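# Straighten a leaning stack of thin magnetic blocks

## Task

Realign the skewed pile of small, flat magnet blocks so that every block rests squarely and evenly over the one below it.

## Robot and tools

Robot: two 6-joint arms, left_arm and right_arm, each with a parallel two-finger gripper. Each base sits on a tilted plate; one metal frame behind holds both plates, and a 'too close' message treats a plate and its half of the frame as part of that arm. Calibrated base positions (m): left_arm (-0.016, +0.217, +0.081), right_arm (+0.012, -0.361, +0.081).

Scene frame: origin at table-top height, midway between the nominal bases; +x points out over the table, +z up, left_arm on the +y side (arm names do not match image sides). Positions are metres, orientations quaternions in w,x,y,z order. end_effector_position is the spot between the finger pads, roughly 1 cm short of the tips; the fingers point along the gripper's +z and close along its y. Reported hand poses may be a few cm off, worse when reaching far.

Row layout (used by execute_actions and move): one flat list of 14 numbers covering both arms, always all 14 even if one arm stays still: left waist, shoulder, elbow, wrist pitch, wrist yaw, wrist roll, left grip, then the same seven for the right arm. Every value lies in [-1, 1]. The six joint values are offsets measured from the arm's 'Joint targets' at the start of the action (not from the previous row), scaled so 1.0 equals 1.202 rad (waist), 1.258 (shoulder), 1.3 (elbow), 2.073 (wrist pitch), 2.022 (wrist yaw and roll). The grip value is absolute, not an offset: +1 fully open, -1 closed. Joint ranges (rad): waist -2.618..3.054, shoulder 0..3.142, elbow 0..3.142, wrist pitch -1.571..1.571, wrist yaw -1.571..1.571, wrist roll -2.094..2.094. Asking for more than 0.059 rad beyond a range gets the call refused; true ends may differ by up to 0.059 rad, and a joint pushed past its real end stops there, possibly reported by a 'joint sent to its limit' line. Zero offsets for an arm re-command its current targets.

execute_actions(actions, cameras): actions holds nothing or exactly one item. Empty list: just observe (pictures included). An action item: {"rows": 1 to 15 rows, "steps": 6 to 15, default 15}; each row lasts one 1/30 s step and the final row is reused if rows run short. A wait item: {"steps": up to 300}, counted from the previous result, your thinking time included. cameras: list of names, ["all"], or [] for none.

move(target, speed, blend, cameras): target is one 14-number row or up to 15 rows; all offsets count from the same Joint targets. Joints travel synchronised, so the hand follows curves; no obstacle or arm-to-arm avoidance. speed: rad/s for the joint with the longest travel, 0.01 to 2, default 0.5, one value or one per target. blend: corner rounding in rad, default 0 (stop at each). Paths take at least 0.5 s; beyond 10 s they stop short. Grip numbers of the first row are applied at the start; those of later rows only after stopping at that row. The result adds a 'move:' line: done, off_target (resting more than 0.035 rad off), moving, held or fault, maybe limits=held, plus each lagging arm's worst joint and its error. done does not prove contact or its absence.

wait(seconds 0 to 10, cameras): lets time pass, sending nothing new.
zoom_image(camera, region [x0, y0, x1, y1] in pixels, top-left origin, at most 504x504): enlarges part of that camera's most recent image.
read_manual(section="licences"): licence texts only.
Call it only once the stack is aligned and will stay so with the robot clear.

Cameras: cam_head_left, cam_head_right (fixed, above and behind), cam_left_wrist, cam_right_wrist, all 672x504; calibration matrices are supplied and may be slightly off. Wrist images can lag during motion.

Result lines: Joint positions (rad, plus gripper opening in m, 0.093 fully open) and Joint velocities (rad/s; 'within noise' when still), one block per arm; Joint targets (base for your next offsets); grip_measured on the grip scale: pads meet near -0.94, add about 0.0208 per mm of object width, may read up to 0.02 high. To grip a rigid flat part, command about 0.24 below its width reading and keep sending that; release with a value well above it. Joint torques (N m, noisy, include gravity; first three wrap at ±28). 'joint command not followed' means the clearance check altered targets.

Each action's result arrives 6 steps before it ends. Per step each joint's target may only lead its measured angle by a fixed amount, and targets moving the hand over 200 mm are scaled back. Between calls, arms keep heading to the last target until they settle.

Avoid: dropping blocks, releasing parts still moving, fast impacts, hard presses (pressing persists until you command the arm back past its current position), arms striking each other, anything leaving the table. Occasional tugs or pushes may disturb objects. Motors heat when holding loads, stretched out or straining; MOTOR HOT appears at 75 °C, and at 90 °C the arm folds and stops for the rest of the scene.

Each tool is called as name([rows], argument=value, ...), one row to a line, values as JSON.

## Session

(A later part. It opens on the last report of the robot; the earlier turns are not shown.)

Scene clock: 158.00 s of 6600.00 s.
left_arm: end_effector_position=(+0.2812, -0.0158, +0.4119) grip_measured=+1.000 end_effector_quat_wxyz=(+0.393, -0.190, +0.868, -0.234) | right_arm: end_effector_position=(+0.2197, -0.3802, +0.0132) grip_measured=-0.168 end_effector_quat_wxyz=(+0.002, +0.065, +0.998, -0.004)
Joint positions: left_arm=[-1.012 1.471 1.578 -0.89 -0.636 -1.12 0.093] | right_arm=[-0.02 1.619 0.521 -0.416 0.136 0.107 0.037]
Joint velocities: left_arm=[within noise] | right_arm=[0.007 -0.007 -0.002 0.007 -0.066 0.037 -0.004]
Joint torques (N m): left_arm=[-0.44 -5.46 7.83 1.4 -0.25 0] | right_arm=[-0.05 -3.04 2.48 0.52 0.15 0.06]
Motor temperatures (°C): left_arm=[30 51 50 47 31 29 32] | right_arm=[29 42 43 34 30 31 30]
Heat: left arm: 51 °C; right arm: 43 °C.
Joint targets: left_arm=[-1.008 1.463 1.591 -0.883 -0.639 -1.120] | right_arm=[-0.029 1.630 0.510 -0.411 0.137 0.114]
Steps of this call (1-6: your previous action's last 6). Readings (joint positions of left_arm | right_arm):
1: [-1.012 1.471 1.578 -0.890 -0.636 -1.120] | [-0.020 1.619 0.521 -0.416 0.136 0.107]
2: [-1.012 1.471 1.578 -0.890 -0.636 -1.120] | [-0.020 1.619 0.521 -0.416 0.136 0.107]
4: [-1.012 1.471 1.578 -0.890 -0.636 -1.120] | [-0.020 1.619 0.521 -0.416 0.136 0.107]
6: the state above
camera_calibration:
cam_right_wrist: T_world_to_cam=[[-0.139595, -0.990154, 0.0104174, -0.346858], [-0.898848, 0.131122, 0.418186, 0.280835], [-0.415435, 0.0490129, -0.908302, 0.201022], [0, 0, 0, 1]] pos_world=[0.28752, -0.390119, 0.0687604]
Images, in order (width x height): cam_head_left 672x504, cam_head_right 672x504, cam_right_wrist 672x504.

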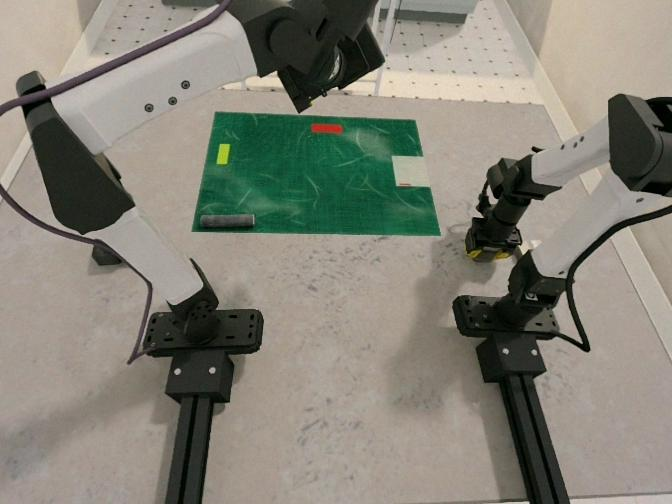

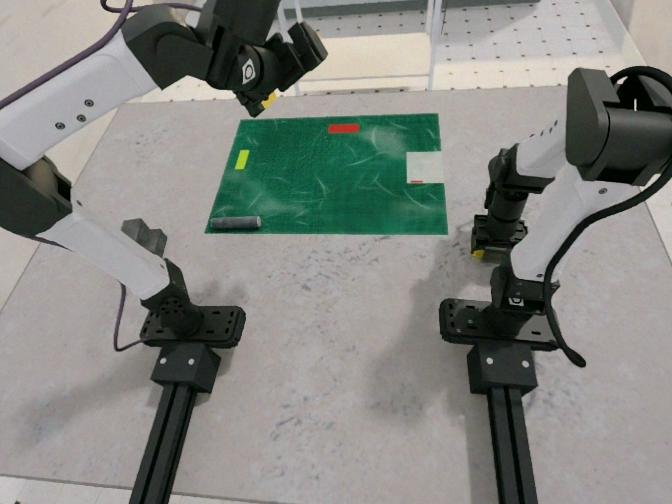

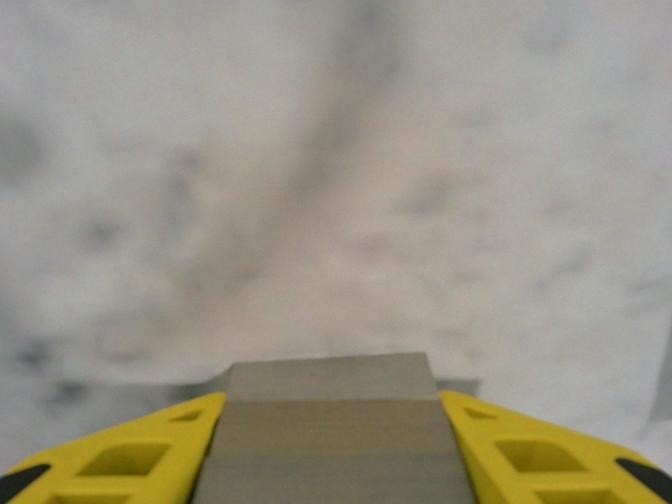

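move([
  [0,0,0,0,0,0,1,0,0,0,0,0,0,0.0],
  [0,0,0,0,0,0,1,0.003,-0.0533,0.0346,-0.044,-0.0085,0,0.0],
], speed=0.15, cameras=["cam_right_wrist"])

Scene clock: 162.53 s of 6600.00 s.
left_arm: end_effector_position=(+0.2812, -0.0158, +0.4119) grip_measured=+1.000 end_effector_quat_wxyz=(+0.393, -0.190, +0.868, -0.234) | right_arm: end_effector_position=(+0.2207, -0.3803, +0.0225) grip_measured=-0.002 end_effector_quat_wxyz=(+0.003, +0.065, +0.998, -0.001)
Joint positions: left_arm=[-1.012 1.471 1.578 -0.89 -0.636 -1.12 0.093] | right_arm=[-0.02 1.582 0.537 -0.469 0.129 0.107 0.045]
Joint velocities: within noise
Joint torques (N m): left_arm=[-0.39 -5.49 7.98 1.4 -0.25 0] | right_arm=[0.12 -5.63 4.85 0.08 0.04 0.06]
Motor temperatures (°C): left_arm=[30 51 50 47 31 29 32] | right_arm=[29 42 43 34 30 31 30]
Heat: left arm: 51 °C; right arm: 43 °C.
Joint targets: left_arm=[-1.008 1.463 1.591 -0.883 -0.639 -1.120] | right_arm=[-0.025 1.563 0.555 -0.502 0.120 0.114]
Kept back: nothing.
move: done
camera_calibration:
cam_right_wrist: T_world_to_cam=[[-0.139667, -0.990191, 0.00388815, -0.346781], [-0.899217, 0.128477, 0.418214, 0.276916], [-0.414611, 0.0549144, -0.90834, 0.211896], [0, 0, 0, 1]] pos_world=[0.288428, -0.390593, 0.0780119]
Images, in order (width x height): cam_right_wrist 672x504.

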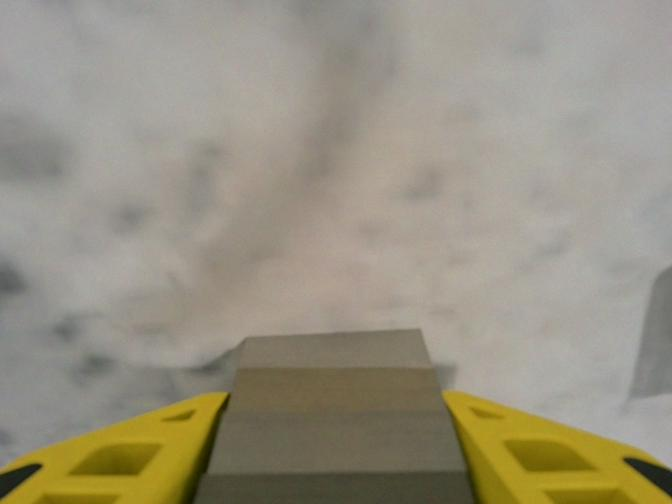

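zoom_image(camera="cam_right_wrist", region=[190, 310, 480, 504])

Scaled by 1.738 from the camera's 672x504 image, which has a finer 960x720 frame.

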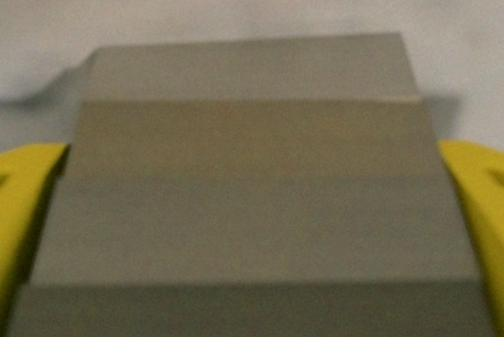

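execute_actions([
  {"rows":[[0,0,0,0,0,0,1,0,0,0,0,0,0,-0.01],[0,0,0,0,0,0,1,0,0,0,0,0,0,-0.02],[0,0,0,0,0,0,1,0,0,0,0,0,0,-0.03],[0,0,0,0,0,0,1,0,0,0,0,0,0,-0.04],[0,0,0,0,0,0,1,0,0,0,0,0,0,-0.05],[0,0,0,0,0,0,1,0,0,0,0,0,0,-0.06],[0,0,0,0,0,0,1,0,0,0,0,0,0,-0.07],[0,0,0,0,0,0,1,0,0,0,0,0,0,-0.08],[0,0,0,0,0,0,1,0,0,0,0,0,0,-0.09],[0,0,0,0,0,0,1,0,0,0,0,0,0,-0.1],[0,0,0,0,0,0,1,0,0,0,0,0,0,-0.11],[0,0,0,0,0,0,1,0,0,0,0,0,0,-0.12],[0,0,0,0,0,0,1,0,0,0,0,0,0,-0.13],[0,0,0,0,0,0,1,0,0,0,0,0,0,-0.14],[0,0,0,0,0,0,1,0,0,0,0,0,0,-0.15]],"steps":15},
], cameras=[])

execute_actions([
  {"rows":[[0,0,0,0,0,0,1,0,0,0,0,0,0,-0.16],[0,0,0,0,0,0,1,0,0,0,0,0,0,-0.17],[0,0,0,0,0,0,1,0,0,0,0,0,0,-0.18],[0,0,0,0,0,0,1,0,0,0,0,0,0,-0.19],[0,0,0,0,0,0,1,0,0,0,0,0,0,-0.2],[0,0,0,0,0,0,1,0,0,0,0,0,0,-0.21],[0,0,0,0,0,0,1,0,0,0,0,0,0,-0.22],[0,0,0,0,0,0,1,0,0,0,0,0,0,-0.23],[0,0,0,0,0,0,1,0,0,0,0,0,0,-0.24],[0,0,0,0,0,0,1,0,0,0,0,0,0,-0.25],[0,0,0,0,0,0,1,0,0,0,0,0,0,-0.27],[0,0,0,0,0,0,1,0,0,0,0,0,0,-0.29],[0,0,0,0,0,0,1,0,0,0,0,0,0,-0.31],[0,0,0,0,0,0,1,0,0,0,0,0,0,-0.33],[0,0,0,0,0,0,1,0,0,0,0,0,0,-0.35]],"steps":15},
], cameras=[])

execute_actions(actions=[], cameras=["cam_right_wrist"])

zoom_image(camera="cam_right_wrist", region=[190, 310, 480, 504])

Scene clock: 165.67 s of 6600.00 s.
left_arm: end_effector_position=(+0.2812, -0.0158, +0.4119) grip_measured=+1.000 end_effector_quat_wxyz=(+0.393, -0.190, +0.868, -0.234) | right_arm: end_effector_position=(+0.2204, -0.3802, +0.0225) grip_measured=-0.079 end_effector_quat_wxyz=(+0.002, +0.065, +0.998, -0.001)
Joint positions: left_arm=[-1.012 1.471 1.578 -0.89 -0.636 -1.12 0.093] | right_arm=[-0.02 1.582 0.537 -0.47 0.129 0.107 0.041]
Joint velocities: left_arm=[within noise] | right_arm=[0.007 -0.022 0.002 -0.022 0.051 -0.037 -0.013]
Joint torques (N m): left_arm=[-0.46 -5.55 7.92 1.39 -0.24 -0.01] | right_arm=[0.25 -5.63 4.85 0.07 0.04 0.05]
Motor temperatures (°C): left_arm=[30 51 50 47 31 29 32] | right_arm=[29 42 43 34 30 31 30]
Heat: left arm: 51 °C; right arm: 43 °C.
Joint targets: left_arm=[-1.008 1.463 1.591 -0.883 -0.639 -1.120] | right_arm=[-0.025 1.563 0.555 -0.502 0.120 0.114]
Steps of this call (1-85: nothing new was sent; 86-94: this action's first 9). Readings (joint positions of left_arm | right_arm):
86: [-1.012 1.471 1.578 -0.890 -0.636 -1.120] | [-0.020 1.582 0.537 -0.469 0.129 0.107]
87: [-1.012 1.471 1.578 -0.890 -0.636 -1.120] | [-0.020 1.582 0.537 -0.469 0.129 0.107]
89: [-1.012 1.471 1.578 -0.890 -0.636 -1.120] | [-0.020 1.582 0.537 -0.469 0.129 0.107]
93: [-1.012 1.471 1.578 -0.890 -0.636 -1.120] | [-0.020 1.582 0.537 -0.470 0.129 0.107]
94: the state above
No camera images: "cameras" was empty.

Scene clock: 166.17 s of 6600.00 s.
left_arm: end_effector_position=(+0.2812, -0.0158, +0.4119) grip_measured=+1.000 end_effector_quat_wxyz=(+0.393, -0.190, +0.868, -0.234) | right_arm: end_effector_position=(+0.2204, -0.3802, +0.0225) grip_measured=-0.165 end_effector_quat_wxyz=(+0.002, +0.065, +0.998, -0.001)
Joint positions: left_arm=[-1.012 1.471 1.578 -0.89 -0.636 -1.12 0.093] | right_arm=[-0.02 1.582 0.537 -0.47 0.129 0.107 0.037]
Joint velocities: left_arm=[within noise] | right_arm=[0.017 -0.012 -0.027 -0.022 0.022 0.022 -0.005]
Joint torques (N m): left_arm=[-0.36 -5.57 7.9 1.37 -0.25 -0.01] | right_arm=[0.13 -5.6 5 0.07 0.04 0.05]
Motor temperatures (°C): left_arm=[30 51 50 47 31 29 32] | right_arm=[29 42 43 34 30 31 30]
Heat: left arm: 51 °C; right arm: 43 °C.
Joint targets: left_arm=[-1.008 1.463 1.591 -0.883 -0.639 -1.120] | right_arm=[-0.025 1.563 0.555 -0.502 0.120 0.114]
Steps of this call (1-6: your previous action's last 6; 7-15: this action's first 9). Readings (joint positions of left_arm | right_arm):
7: [-1.012 1.471 1.578 -0.890 -0.636 -1.120] | [-0.020 1.582 0.537 -0.470 0.129 0.107]
8: [-1.012 1.471 1.578 -0.890 -0.636 -1.120] | [-0.020 1.582 0.537 -0.470 0.129 0.107]
10: [-1.012 1.471 1.578 -0.890 -0.636 -1.120] | [-0.020 1.582 0.537 -0.470 0.129 0.107]
14: [-1.012 1.471 1.578 -0.890 -0.636 -1.120] | [-0.020 1.582 0.537 -0.470 0.129 0.107]
15: the state above
No camera images: "cameras" was empty.

Scene clock: 166.37 s of 6600.00 s.
left_arm: end_effector_position=(+0.2812, -0.0158, +0.4119) grip_measured=+1.000 end_effector_quat_wxyz=(+0.393, -0.190, +0.868, -0.234) | right_arm: end_effector_position=(+0.2204, -0.3802, +0.0225) grip_measured=-0.180 end_effector_quat_wxyz=(+0.002, +0.065, +0.998, -0.001)
Joint positions: left_arm=[-1.012 1.471 1.578 -0.89 -0.636 -1.12 0.093] | right_arm=[-0.02 1.582 0.537 -0.47 0.129 0.107 0.037]
Joint velocities: within noise
Joint torques (N m): left_arm=[-0.44 -5.38 7.82 1.39 -0.26 0.01] | right_arm=[0.02 -5.48 4.97 0.09 0.04 -0.01]
Motor temperatures (°C): left_arm=[30 51 50 47 31 29 32] | right_arm=[29 42 43 34 30 31 30]
Heat: left arm: 51 °C; right arm: 43 °C.
Joint targets: left_arm=[-1.008 1.463 1.591 -0.883 -0.639 -1.120] | right_arm=[-0.025 1.563 0.555 -0.502 0.120 0.114]
Steps of this call (1-6: your previous action's last 6). Readings (joint positions of left_arm | right_arm):
1: [-1.012 1.471 1.578 -0.890 -0.636 -1.120] | [-0.020 1.582 0.537 -0.470 0.129 0.107]
2: [-1.012 1.471 1.578 -0.890 -0.636 -1.120] | [-0.020 1.582 0.537 -0.470 0.129 0.107]
4: [-1.012 1.471 1.578 -0.890 -0.636 -1.120] | [-0.020 1.582 0.537 -0.470 0.129 0.107]
6: the state above
camera_calibration:
cam_right_wrist: T_world_to_cam=[[-0.139895, -0.99016, 0.00364158, -0.346682], [-0.898715, 0.128517, 0.419279, 0.276542], [-0.415621, 0.0553823, -0.90785, 0.212167], [0, 0, 0, 1]] pos_world=[0.288214, -0.390562, 0.07793]
Images, in order (width x height): cam_right_wrist 672x504.

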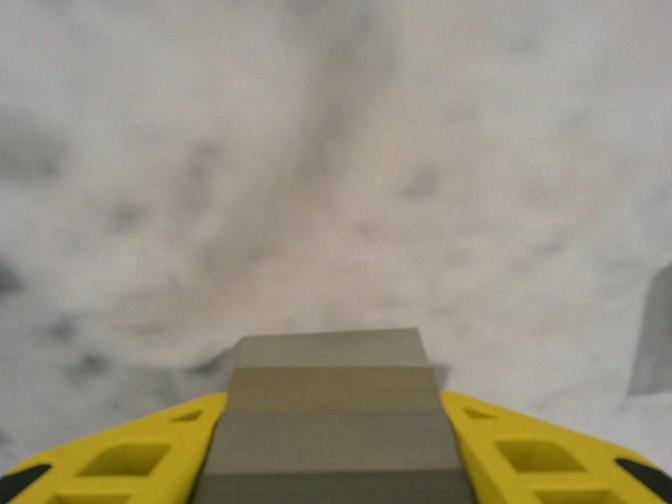

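Scaled by 1.738 from the camera's 672x504 image, which has a finer 960x720 frame.

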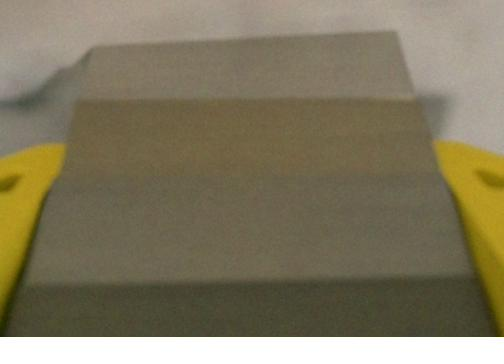

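move(target=[0,0,0,0,0,0,1,0,-0.0065,0.0024,-0.0055,0,0,-0.35], speed=0.1, cameras=["cam_right_wrist"])

zoom_image(camera="cam_right_wrist", region=[190, 310, 480, 504])

Scene clock: 167.70 s of 6600.00 s.
left_arm: end_effector_position=(+0.2812, -0.0158, +0.4119) grip_measured=+1.000 end_effector_quat_wxyz=(+0.393, -0.190, +0.868, -0.234) | right_arm: end_effector_position=(+0.2204, -0.3802, +0.0225) grip_measured=-0.199 end_effector_quat_wxyz=(+0.002, +0.065, +0.998, -0.001)
Joint positions: left_arm=[-1.012 1.471 1.578 -0.89 -0.636 -1.12 0.093] | right_arm=[-0.02 1.582 0.537 -0.47 0.129 0.107 0.036]
Joint velocities: within noise
Joint torques (N m): left_arm=[-0.35 -5.6 7.9 1.41 -0.26 -0.01] | right_arm=[0.13 -6.32 5.19 -0.08 -0.02 0.04]
Motor temperatures (°C): left_arm=[30 51 50 47 31 29 32] | right_arm=[29 42 43 34 30 31 30]
Heat: left arm: 51 °C; right arm: 43 °C.
Joint targets: left_arm=[-1.008 1.463 1.591 -0.883 -0.639 -1.120] | right_arm=[-0.025 1.555 0.558 -0.513 0.120 0.114]
Kept back: nothing.
move: off_target (right_arm); right_arm: the wrist pitch is farthest, 0.044 rad from its target
camera_calibration:
cam_right_wrist: T_world_to_cam=[[-0.139895, -0.99016, 0.00364158, -0.346682], [-0.898715, 0.128517, 0.419279, 0.276542], [-0.415621, 0.0553823, -0.90785, 0.212167], [0, 0, 0, 1]] pos_world=[0.288214, -0.390562, 0.07793]
Images, in order (width x height): cam_right_wrist 672x504.

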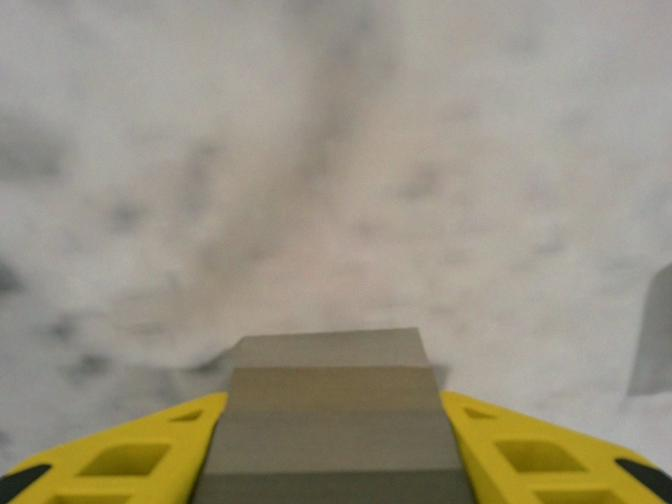

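Scaled by 1.738 from the camera's 672x504 image, which has a finer 960x720 frame.

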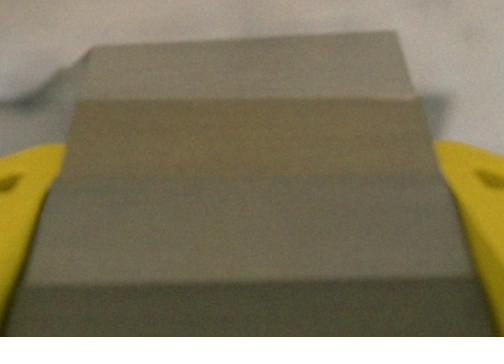

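move(target=[0,0,0,0,0,0,1,0,-0.0065,0.0024,-0.0055,0,0,-0.35], speed=0.1, cameras=["cam_right_wrist"])

zoom_image(camera="cam_right_wrist", region=[190, 310, 480, 504])

Scene clock: 168.67 s of 6600.00 s.
left_arm: end_effector_position=(+0.2812, -0.0158, +0.4119) grip_measured=+1.000 end_effector_quat_wxyz=(+0.393, -0.190, +0.868, -0.234) | right_arm: end_effector_position=(+0.2179, -0.3802, +0.0226) grip_measured=-0.199 end_effector_quat_wxyz=(-0.003, +0.064, +0.998, -0.001)
Joint positions: left_arm=[-1.012 1.471 1.578 -0.89 -0.636 -1.12 0.093] | right_arm=[-0.02 1.582 0.537 -0.48 0.129 0.107 0.036]
Joint velocities: within noise
Joint torques (N m): left_arm=[-0.35 -5.37 7.79 1.39 -0.26 -0.02] | right_arm=[0.21 -6.97 5.45 -0.11 0.03 0.03]
Motor temperatures (°C): left_arm=[30 51 50 47 31 29 32] | right_arm=[29 43 43 34 30 31 31]
Heat: left arm: 51 °C; right arm: 43 °C.
Joint targets: left_arm=[-1.008 1.463 1.591 -0.883 -0.639 -1.120] | right_arm=[-0.025 1.547 0.561 -0.525 0.120 0.114]
Kept back: nothing.
move: off_target (right_arm); right_arm: the wrist pitch is farthest, 0.044 rad from its target
camera_calibration:
cam_right_wrist: T_world_to_cam=[[-0.138561, -0.990342, 0.0048424, -0.347376], [-0.894552, 0.127254, 0.428466, 0.272656], [-0.424944, 0.0550369, -0.903545, 0.212989], [0, 0, 0, 1]] pos_world=[0.28628, -0.390439, 0.0773036]
Images, in order (width x height): cam_right_wrist 672x504.

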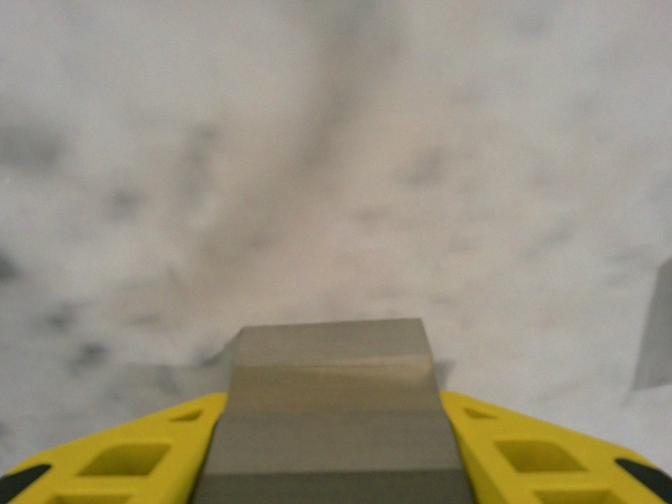

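Scaled by 1.738 from the camera's 672x504 image, which has a finer 960x720 frame.

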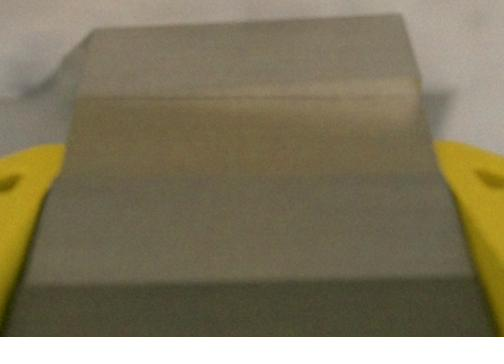

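move(target=[0,0,0,0,0,0,1,0,0,0,0,0,-0.0297,-0.35], speed=0.1, cameras=["cam_right_wrist"])

zoom_image(camera="cam_right_wrist", region=[190, 310, 480, 504])

Scene clock: 170.20 s of 6600.00 s.
left_arm: end_effector_position=(+0.2812, -0.0158, +0.4119) grip_measured=+1.000 end_effector_quat_wxyz=(+0.393, -0.190, +0.868, -0.234) | right_arm: end_effector_position=(+0.2178, -0.3802, +0.0226) grip_measured=-0.199 end_effector_quat_wxyz=(-0.003, +0.041, +0.999, -0.001)
Joint positions: left_arm=[-1.012 1.471 1.578 -0.89 -0.636 -1.12 0.093] | right_arm=[-0.02 1.582 0.537 -0.481 0.129 0.062 0.036]
Joint velocities: within noise
Joint torques (N m): left_arm=[-0.39 -5.45 7.86 1.37 -0.24 0.02] | right_arm=[0.27 -6.84 5.45 -0.13 0.05 -0.11]
Motor temperatures (°C): left_arm=[30 51 50 47 31 29 32] | right_arm=[29 43 43 34 30 30 31]
Heat: left arm: 51 °C; right arm: 43 °C.
Joint targets: left_arm=[-1.008 1.463 1.591 -0.883 -0.639 -1.120] | right_arm=[-0.025 1.547 0.561 -0.525 0.120 0.054]
Kept back: nothing.
move: off_target (right_arm); right_arm: the wrist pitch is farthest, 0.044 rad from its target
camera_calibration:
cam_right_wrist: T_world_to_cam=[[-0.0934272, -0.995616, 0.00459294, -0.359215], [-0.899211, 0.0863594, 0.428908, 0.25803], [-0.427424, 0.0359417, -0.903337, 0.206226], [0, 0, 0, 1]] pos_world=[0.286609, -0.387335, 0.0772703]
Images, in order (width x height): cam_right_wrist 672x504.

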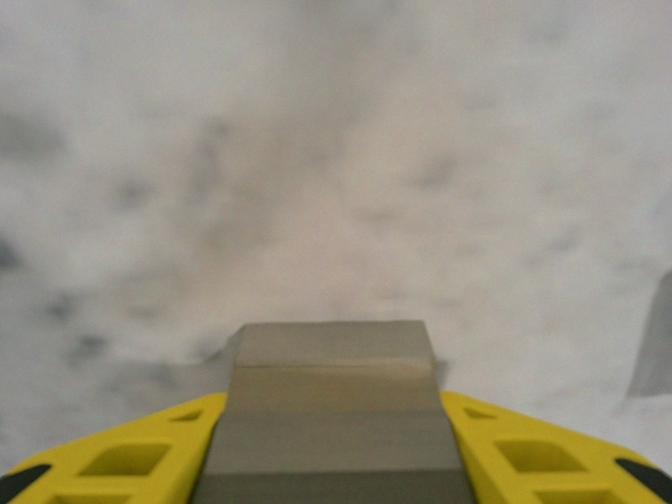

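Scaled by 1.738 from the camera's 672x504 image, which has a finer 960x720 frame.

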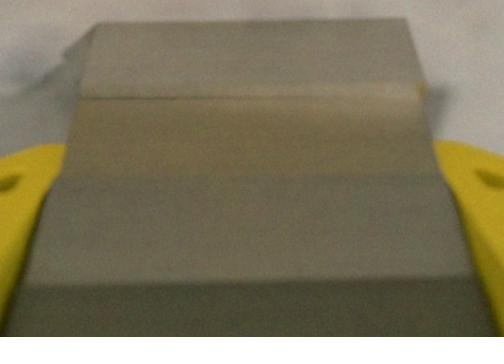

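move(target=[0,0,0,0,0,0,1,0,0,0,0.027,0,-0.0148,-0.35], speed=0.06, cameras=["cam_right_wrist"])

zoom_image(camera="cam_right_wrist", region=[190, 310, 480, 504])

Scene clock: 174.03 s of 6600.00 s.
left_arm: end_effector_position=(+0.2812, -0.0158, +0.4119) grip_measured=+1.000 end_effector_quat_wxyz=(+0.393, -0.190, +0.868, -0.234) | right_arm: end_effector_position=(+0.2221, -0.3804, +0.0233) grip_measured=-0.199 end_effector_quat_wxyz=(+0.006, +0.028, +1.000, -0.001)
Joint positions: left_arm=[-1.012 1.471 1.578 -0.89 -0.636 -1.12 0.093] | right_arm=[-0.02 1.578 0.537 -0.466 0.129 0.032 0.036]
Joint velocities: within noise
Joint torques (N m): left_arm=[-0.39 -5.49 7.91 1.37 -0.24 -0.01] | right_arm=[0.09 -6.71 5.46 0.44 0 -0.07]
Motor temperatures (°C): left_arm=[30 51 50 47 31 29 32] | right_arm=[29 43 43 34 30 30 31]
Heat: left arm: 51 °C; right arm: 43 °C.
Joint targets: left_arm=[-1.008 1.463 1.591 -0.883 -0.639 -1.120] | right_arm=[-0.025 1.547 0.561 -0.468 0.120 0.024]
Kept back: nothing.
move: done
camera_calibration:
cam_right_wrist: T_world_to_cam=[[-0.0662508, -0.997797, 0.00358114, -0.36584], [-0.909165, 0.0618439, 0.411819, 0.254908], [-0.411133, 0.0240275, -0.911259, 0.200744], [0, 0, 0, 1]] pos_world=[0.290049, -0.385621, 0.0792638]
Images, in order (width x height): cam_right_wrist 672x504.

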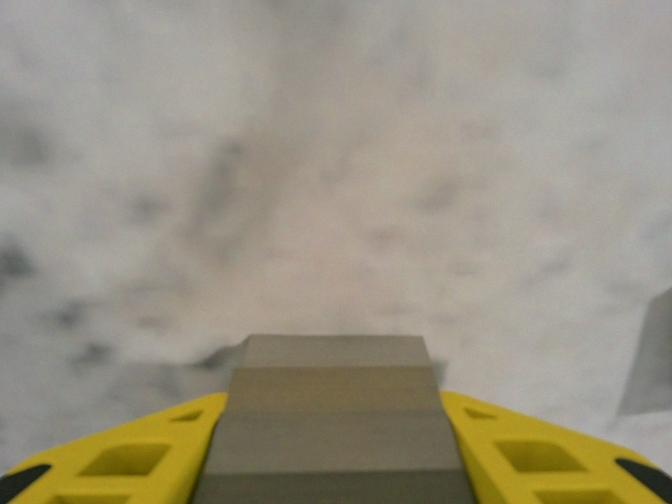

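Scaled by 1.738 from the camera's 672x504 image, which has a finer 960x720 frame.

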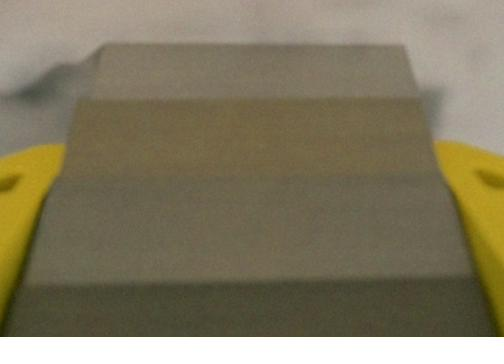

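move(target=[0,0,0,0,0,0,1,0,0,0,-0.0242,0,0,-0.35], speed=0.06, cameras=["cam_right_wrist"])

zoom_image(camera="cam_right_wrist", region=[190, 310, 480, 504])

Scene clock: 176.07 s of 6600.00 s.
left_arm: end_effector_position=(+0.2812, -0.0158, +0.4119) grip_measured=+1.000 end_effector_quat_wxyz=(+0.393, -0.190, +0.868, -0.234) | right_arm: end_effector_position=(+0.2197, -0.3803, +0.0232) grip_measured=-0.199 end_effector_quat_wxyz=(+0.001, +0.027, +1.000, -0.001)
Joint positions: left_arm=[-1.012 1.471 1.578 -0.89 -0.636 -1.12 0.093] | right_arm=[-0.02 1.578 0.537 -0.476 0.129 0.031 0.036]
Joint velocities: within noise
Joint torques (N m): left_arm=[-0.32 -5.46 7.87 1.41 -0.25 -0.01] | right_arm=[0.17 -6.53 5.34 -0.08 0 -0.09]
Motor temperatures (°C): left_arm=[30 51 50 47 31 29 32] | right_arm=[29 43 43 34 30 30 31]
Heat: left arm: 51 °C; right arm: 43 °C.
Joint targets: left_arm=[-1.008 1.463 1.591 -0.883 -0.639 -1.120] | right_arm=[-0.025 1.547 0.561 -0.519 0.120 0.024]
Kept back: nothing.
move: off_target (right_arm); right_arm: the wrist pitch is farthest, 0.043 rad from its target
camera_calibration:
cam_right_wrist: T_world_to_cam=[[-0.0641994, -0.997929, 0.00401357, -0.366455], [-0.905192, 0.0599256, 0.420757, 0.250929], [-0.420126, 0.0233792, -0.907165, 0.201378], [0, 0, 0, 1]] pos_world=[0.288217, -0.385441, 0.0785739]
Images, in order (width x height): cam_right_wrist 672x504.

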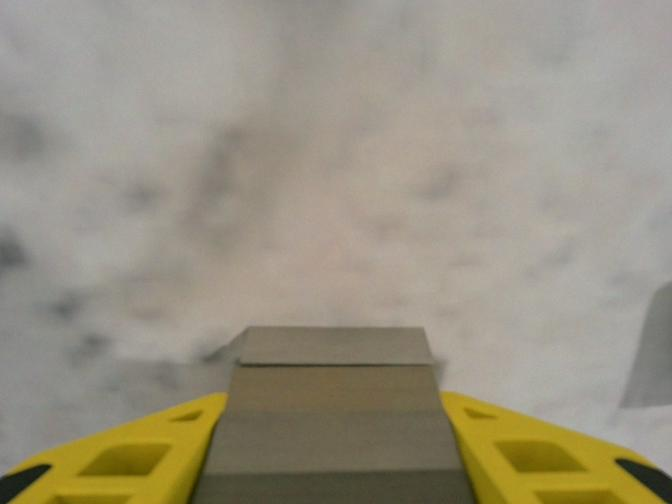

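Scaled by 1.738 from the camera's 672x504 image, which has a finer 960x720 frame.

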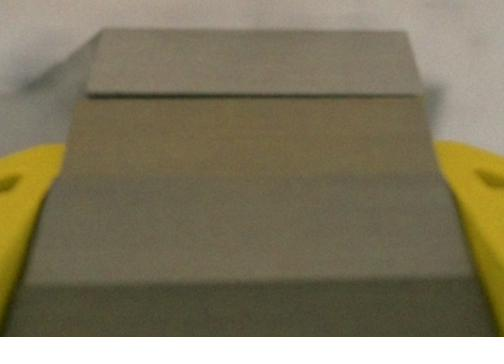

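move(target=[0,0,0,0,0,0,1,0,0.024,0,0,0,0,-0.35], speed=0.05, cameras=["cam_right_wrist"])

zoom_image(camera="cam_right_wrist", region=[190, 310, 480, 504])

Scene clock: 178.07 s of 6600.00 s.
left_arm: end_effector_position=(+0.2812, -0.0158, +0.4119) grip_measured=+1.000 end_effector_quat_wxyz=(+0.393, -0.190, +0.868, -0.234) | right_arm: end_effector_position=(+0.2196, -0.3803, +0.0232) grip_measured=-0.199 end_effector_quat_wxyz=(+0.001, +0.027, +1.000, -0.001)
Joint positions: left_arm=[-1.012 1.471 1.578 -0.89 -0.636 -1.12 0.093] | right_arm=[-0.02 1.578 0.537 -0.476 0.129 0.031 0.036]
Joint velocities: within noise
Joint torques (N m): left_arm=[-0.36 -5.48 7.97 1.38 -0.25 0] | right_arm=[0.13 -4.04 5.46 -0.06 -0.02 -0.09]
Motor temperatures (°C): left_arm=[30 50 50 47 31 29 32] | right_arm=[29 43 43 34 30 30 31]
Heat: left arm: 50 °C; right arm: 43 °C.
Joint targets: left_arm=[-1.008 1.463 1.591 -0.883 -0.639 -1.120] | right_arm=[-0.025 1.577 0.561 -0.519 0.120 0.024]
Kept back: nothing.
move: off_target (right_arm); right_arm: the wrist pitch is farthest, 0.043 rad from its target
camera_calibration:
cam_right_wrist: T_world_to_cam=[[-0.0641496, -0.997932, 0.00402959, -0.366471], [-0.905036, 0.0598784, 0.4211, 0.250786], [-0.42047, 0.0233665, -0.907005, 0.201407], [0, 0, 0, 1]] pos_world=[0.288147, -0.385436, 0.0785478]
Images, in order (width x height): cam_right_wrist 672x504.

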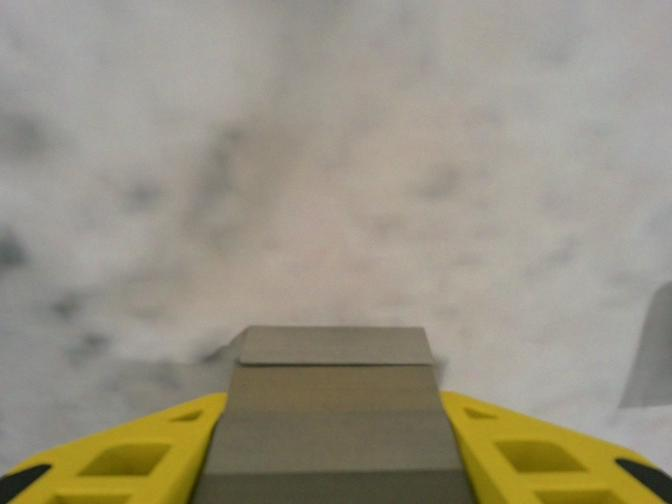

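Scaled by 1.738 from the camera's 672x504 image, which has a finer 960x720 frame.

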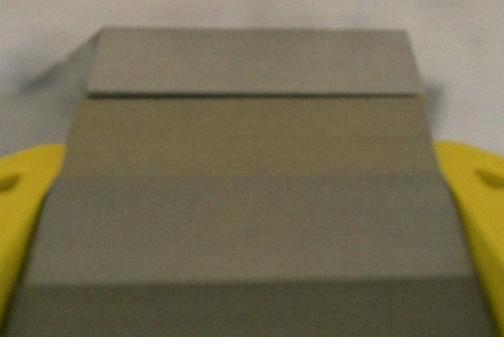

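move(target=[0,0,0,0,0,0,1,0,0.0125,0,0,0,0,-0.35], speed=0.03, cameras=["cam_right_wrist"])

zoom_image(camera="cam_right_wrist", region=[190, 310, 480, 504])

Scene clock: 179.03 s of 6600.00 s.
left_arm: end_effector_position=(+0.2812, -0.0158, +0.4119) grip_measured=+1.000 end_effector_quat_wxyz=(+0.393, -0.190, +0.868, -0.234) | right_arm: end_effector_position=(+0.2187, -0.3802, +0.0225) grip_measured=-0.199 end_effector_quat_wxyz=(-0.001, +0.026, +1.000, -0.001)
Joint positions: left_arm=[-1.012 1.471 1.578 -0.89 -0.636 -1.12 0.093] | right_arm=[-0.02 1.582 0.537 -0.477 0.129 0.031 0.036]
Joint velocities: within noise
Joint torques (N m): left_arm=[-0.42 -5.44 7.88 1.37 -0.26 0.01] | right_arm=[0.27 -3.07 5.34 -0.1 0.04 -0.12]
Motor temperatures (°C): left_arm=[30 50 50 47 31 29 32] | right_arm=[29 43 43 34 30 30 31]
Heat: left arm: 50 °C; right arm: 43 °C.
Joint targets: left_arm=[-1.008 1.463 1.591 -0.883 -0.639 -1.120] | right_arm=[-0.025 1.593 0.561 -0.519 0.120 0.024]
Kept back: nothing.
move: off_target (right_arm); right_arm: the wrist pitch is farthest, 0.042 rad from its target
camera_calibration:
cam_right_wrist: T_world_to_cam=[[-0.0631222, -0.997997, 0.00423502, -0.366663], [-0.903013, 0.0589204, 0.425553, 0.249389], [-0.42495, 0.0230375, -0.904924, 0.201153], [0, 0, 0, 1]] pos_world=[0.287537, -0.385257, 0.0774532]
Images, in order (width x height): cam_right_wrist 672x504.

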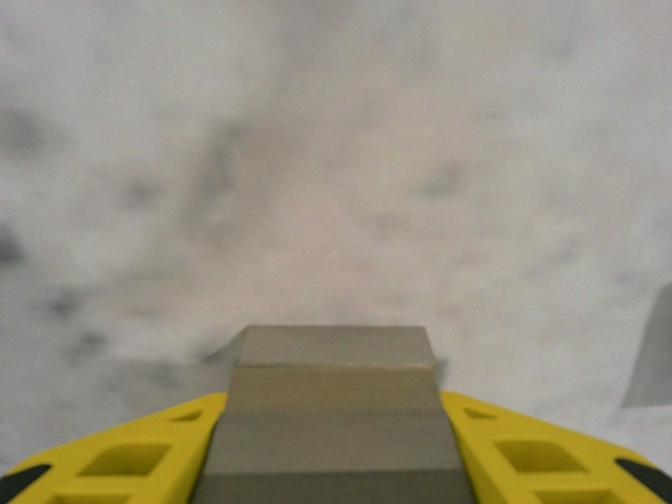

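Scaled by 1.738 from the camera's 672x504 image, which has a finer 960x720 frame.

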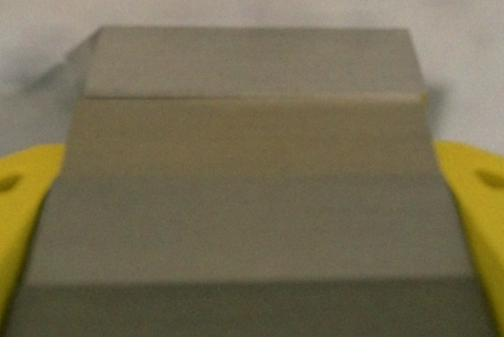

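move([
  [0,0,0,0,0,0,1,0,0,0,0,0,0,-0.05],
  [0,0,0,0,0,0,1,0,0,0,0,0,0,0.8],
  [0,0,0,0,0,0,1,0.0283,-0.0707,0.0262,-0.0478,0.003,0,0.8],
  [0,0,0,0,0,0,1,0.0599,-0.2051,0.1569,-0.2118,0.0054,0,0.8],
], speed=0.3, blend=[0,0,0.03,0])

zoom_image(camera="cam_right_wrist", region=[240, 180, 440, 380])

zoom_image(camera="cam_head_left", region=[460, 220, 520, 270])

zoom_image(camera="cam_head_right", region=[470, 220, 520, 270])

Scene clock: 184.03 s of 6600.00 s.
left_arm: end_effector_position=(+0.2812, -0.0158, +0.4119) grip_measured=+1.000 end_effector_quat_wxyz=(+0.393, -0.190, +0.868, -0.234) | right_arm: end_effector_position=(+0.2212, -0.3790, +0.1080) grip_measured=+0.798 end_effector_quat_wxyz=(-0.003, -0.003, +1.000, +0.000)
Joint positions: left_arm=[-1.012 1.471 1.578 -0.89 -0.636 -1.12 0.093] | right_arm=[0.038 1.35 0.743 -0.925 0.129 0.031 0.084]
Joint velocities: within noise
Joint torques (N m): left_arm=[-0.47 -5.45 7.92 1.38 -0.24 0.01] | right_arm=[1.48 -4.72 6.54 0.04 0.13 -0.11]
Motor temperatures (°C): left_arm=[30 50 50 47 31 29 32] | right_arm=[29 43 43 33 30 30 31]
Heat: left arm: 50 °C; right arm: 43 °C.
Joint targets: left_arm=[-1.008 1.463 1.591 -0.883 -0.639 -1.120] | right_arm=[0.047 1.335 0.765 -0.958 0.131 0.024]
Kept back: nothing.
move: done
camera_calibration:
cam_left_wrist: T_world_to_cam=[[0.150136, -0.795344, 0.587271, -0.300006], [-0.869712, -0.388732, -0.304119, 0.405864], [0.470171, -0.465098, -0.750082, 0.253048], [0, 0, 0, 1]] pos_world=[0.27905, 0.0368571, 0.489423]
cam_right_wrist: T_world_to_cam=[[-0.00434881, -0.999989, 0.00155059, -0.379171], [-0.903514, 0.00459374, 0.428533, 0.194424], [-0.428536, 0.000462634, -0.903525, 0.271634], [0, 0, 0, 1]] pos_world=[0.290421, -0.380186, 0.162698]

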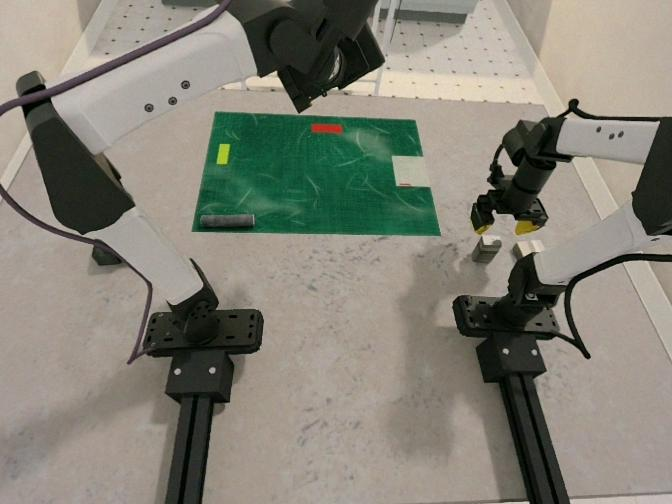

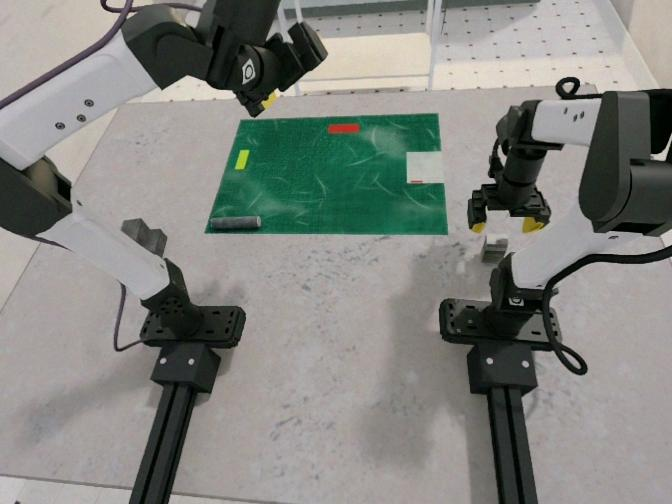

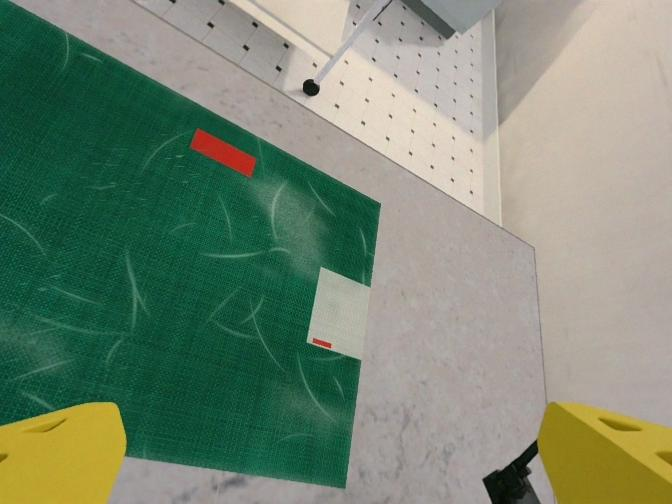

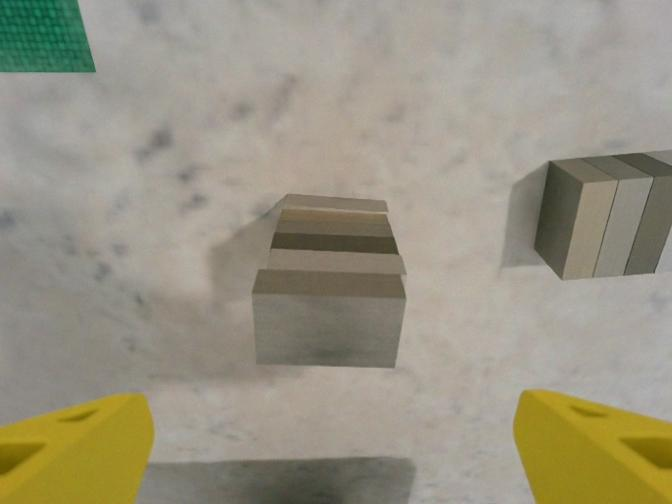

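Scaled by 2.520 from the camera's 672x504 image, which has a finer 960x720 frame.

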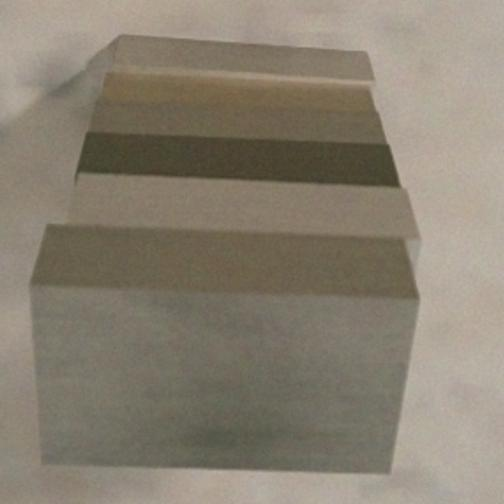

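Scaled by 8.400 from the camera's 672x504 image, which has a finer 960x720 frame.

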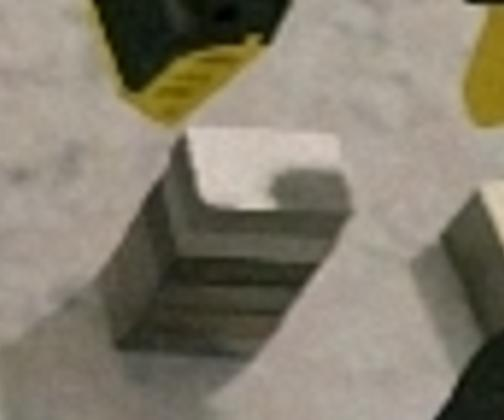

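Scaled by 10.080 from the camera's 672x504 image, which has a finer 960x720 frame.

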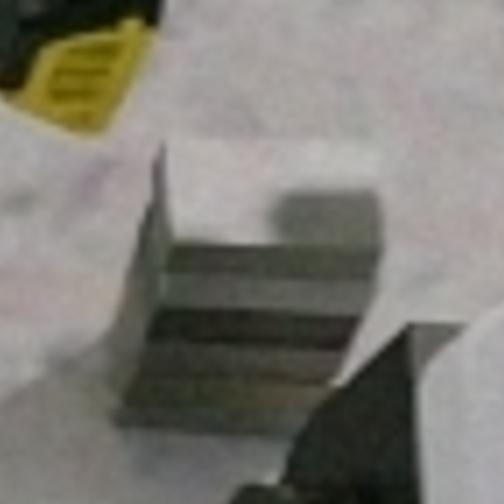

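move(target=[0,0,0,0,0,0,1,-0.0541,0.1455,-0.1569,0.1823,0.002,0.0129,0.8], speed=0.3, cameras=["cam_right_wrist"])

Scene clock: 188.47 s of 6600.00 s.
left_arm: end_effector_position=(+0.2812, -0.0158, +0.4119) grip_measured=+1.000 end_effector_quat_wxyz=(+0.393, -0.190, +0.868, -0.234) | right_arm: end_effector_position=(+0.2185, -0.3804, +0.0421) grip_measured=+0.798 end_effector_quat_wxyz=(-0.002, +0.026, +1.000, -0.001)
Joint positions: left_arm=[-1.012 1.471 1.578 -0.89 -0.636 -1.12 0.093] | right_arm=[-0.009 1.507 0.571 -0.587 0.129 0.042 0.084]
Joint velocities: within noise
Joint torques (N m): left_arm=[-0.44 -5.39 7.87 1.37 -0.24 0.01] | right_arm=[-0.39 -2.86 3.07 0.51 0.18 0.06]
Motor temperatures (°C): left_arm=[30 50 50 47 31 29 32] | right_arm=[29 43 43 33 30 30 31]
Heat: left arm: 50 °C; right arm: 43 °C.
Joint targets: left_arm=[-1.008 1.463 1.591 -0.883 -0.639 -1.120] | right_arm=[-0.018 1.518 0.561 -0.580 0.135 0.050]
Kept back: nothing.
move: done
camera_calibration:
cam_right_wrist: T_world_to_cam=[[-0.06379, -0.997956, 0.00372486, -0.36683], [-0.902917, 0.059304, 0.425704, 0.240964], [-0.425055, 0.0237924, -0.904855, 0.21911], [0, 0, 0, 1]] pos_world=[0.287304, -0.385584, 0.0970503]
Images, in order (width x height): cam_right_wrist 672x504.

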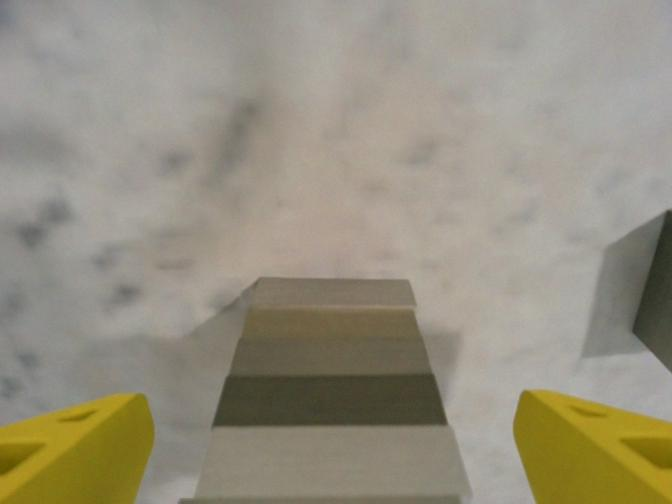

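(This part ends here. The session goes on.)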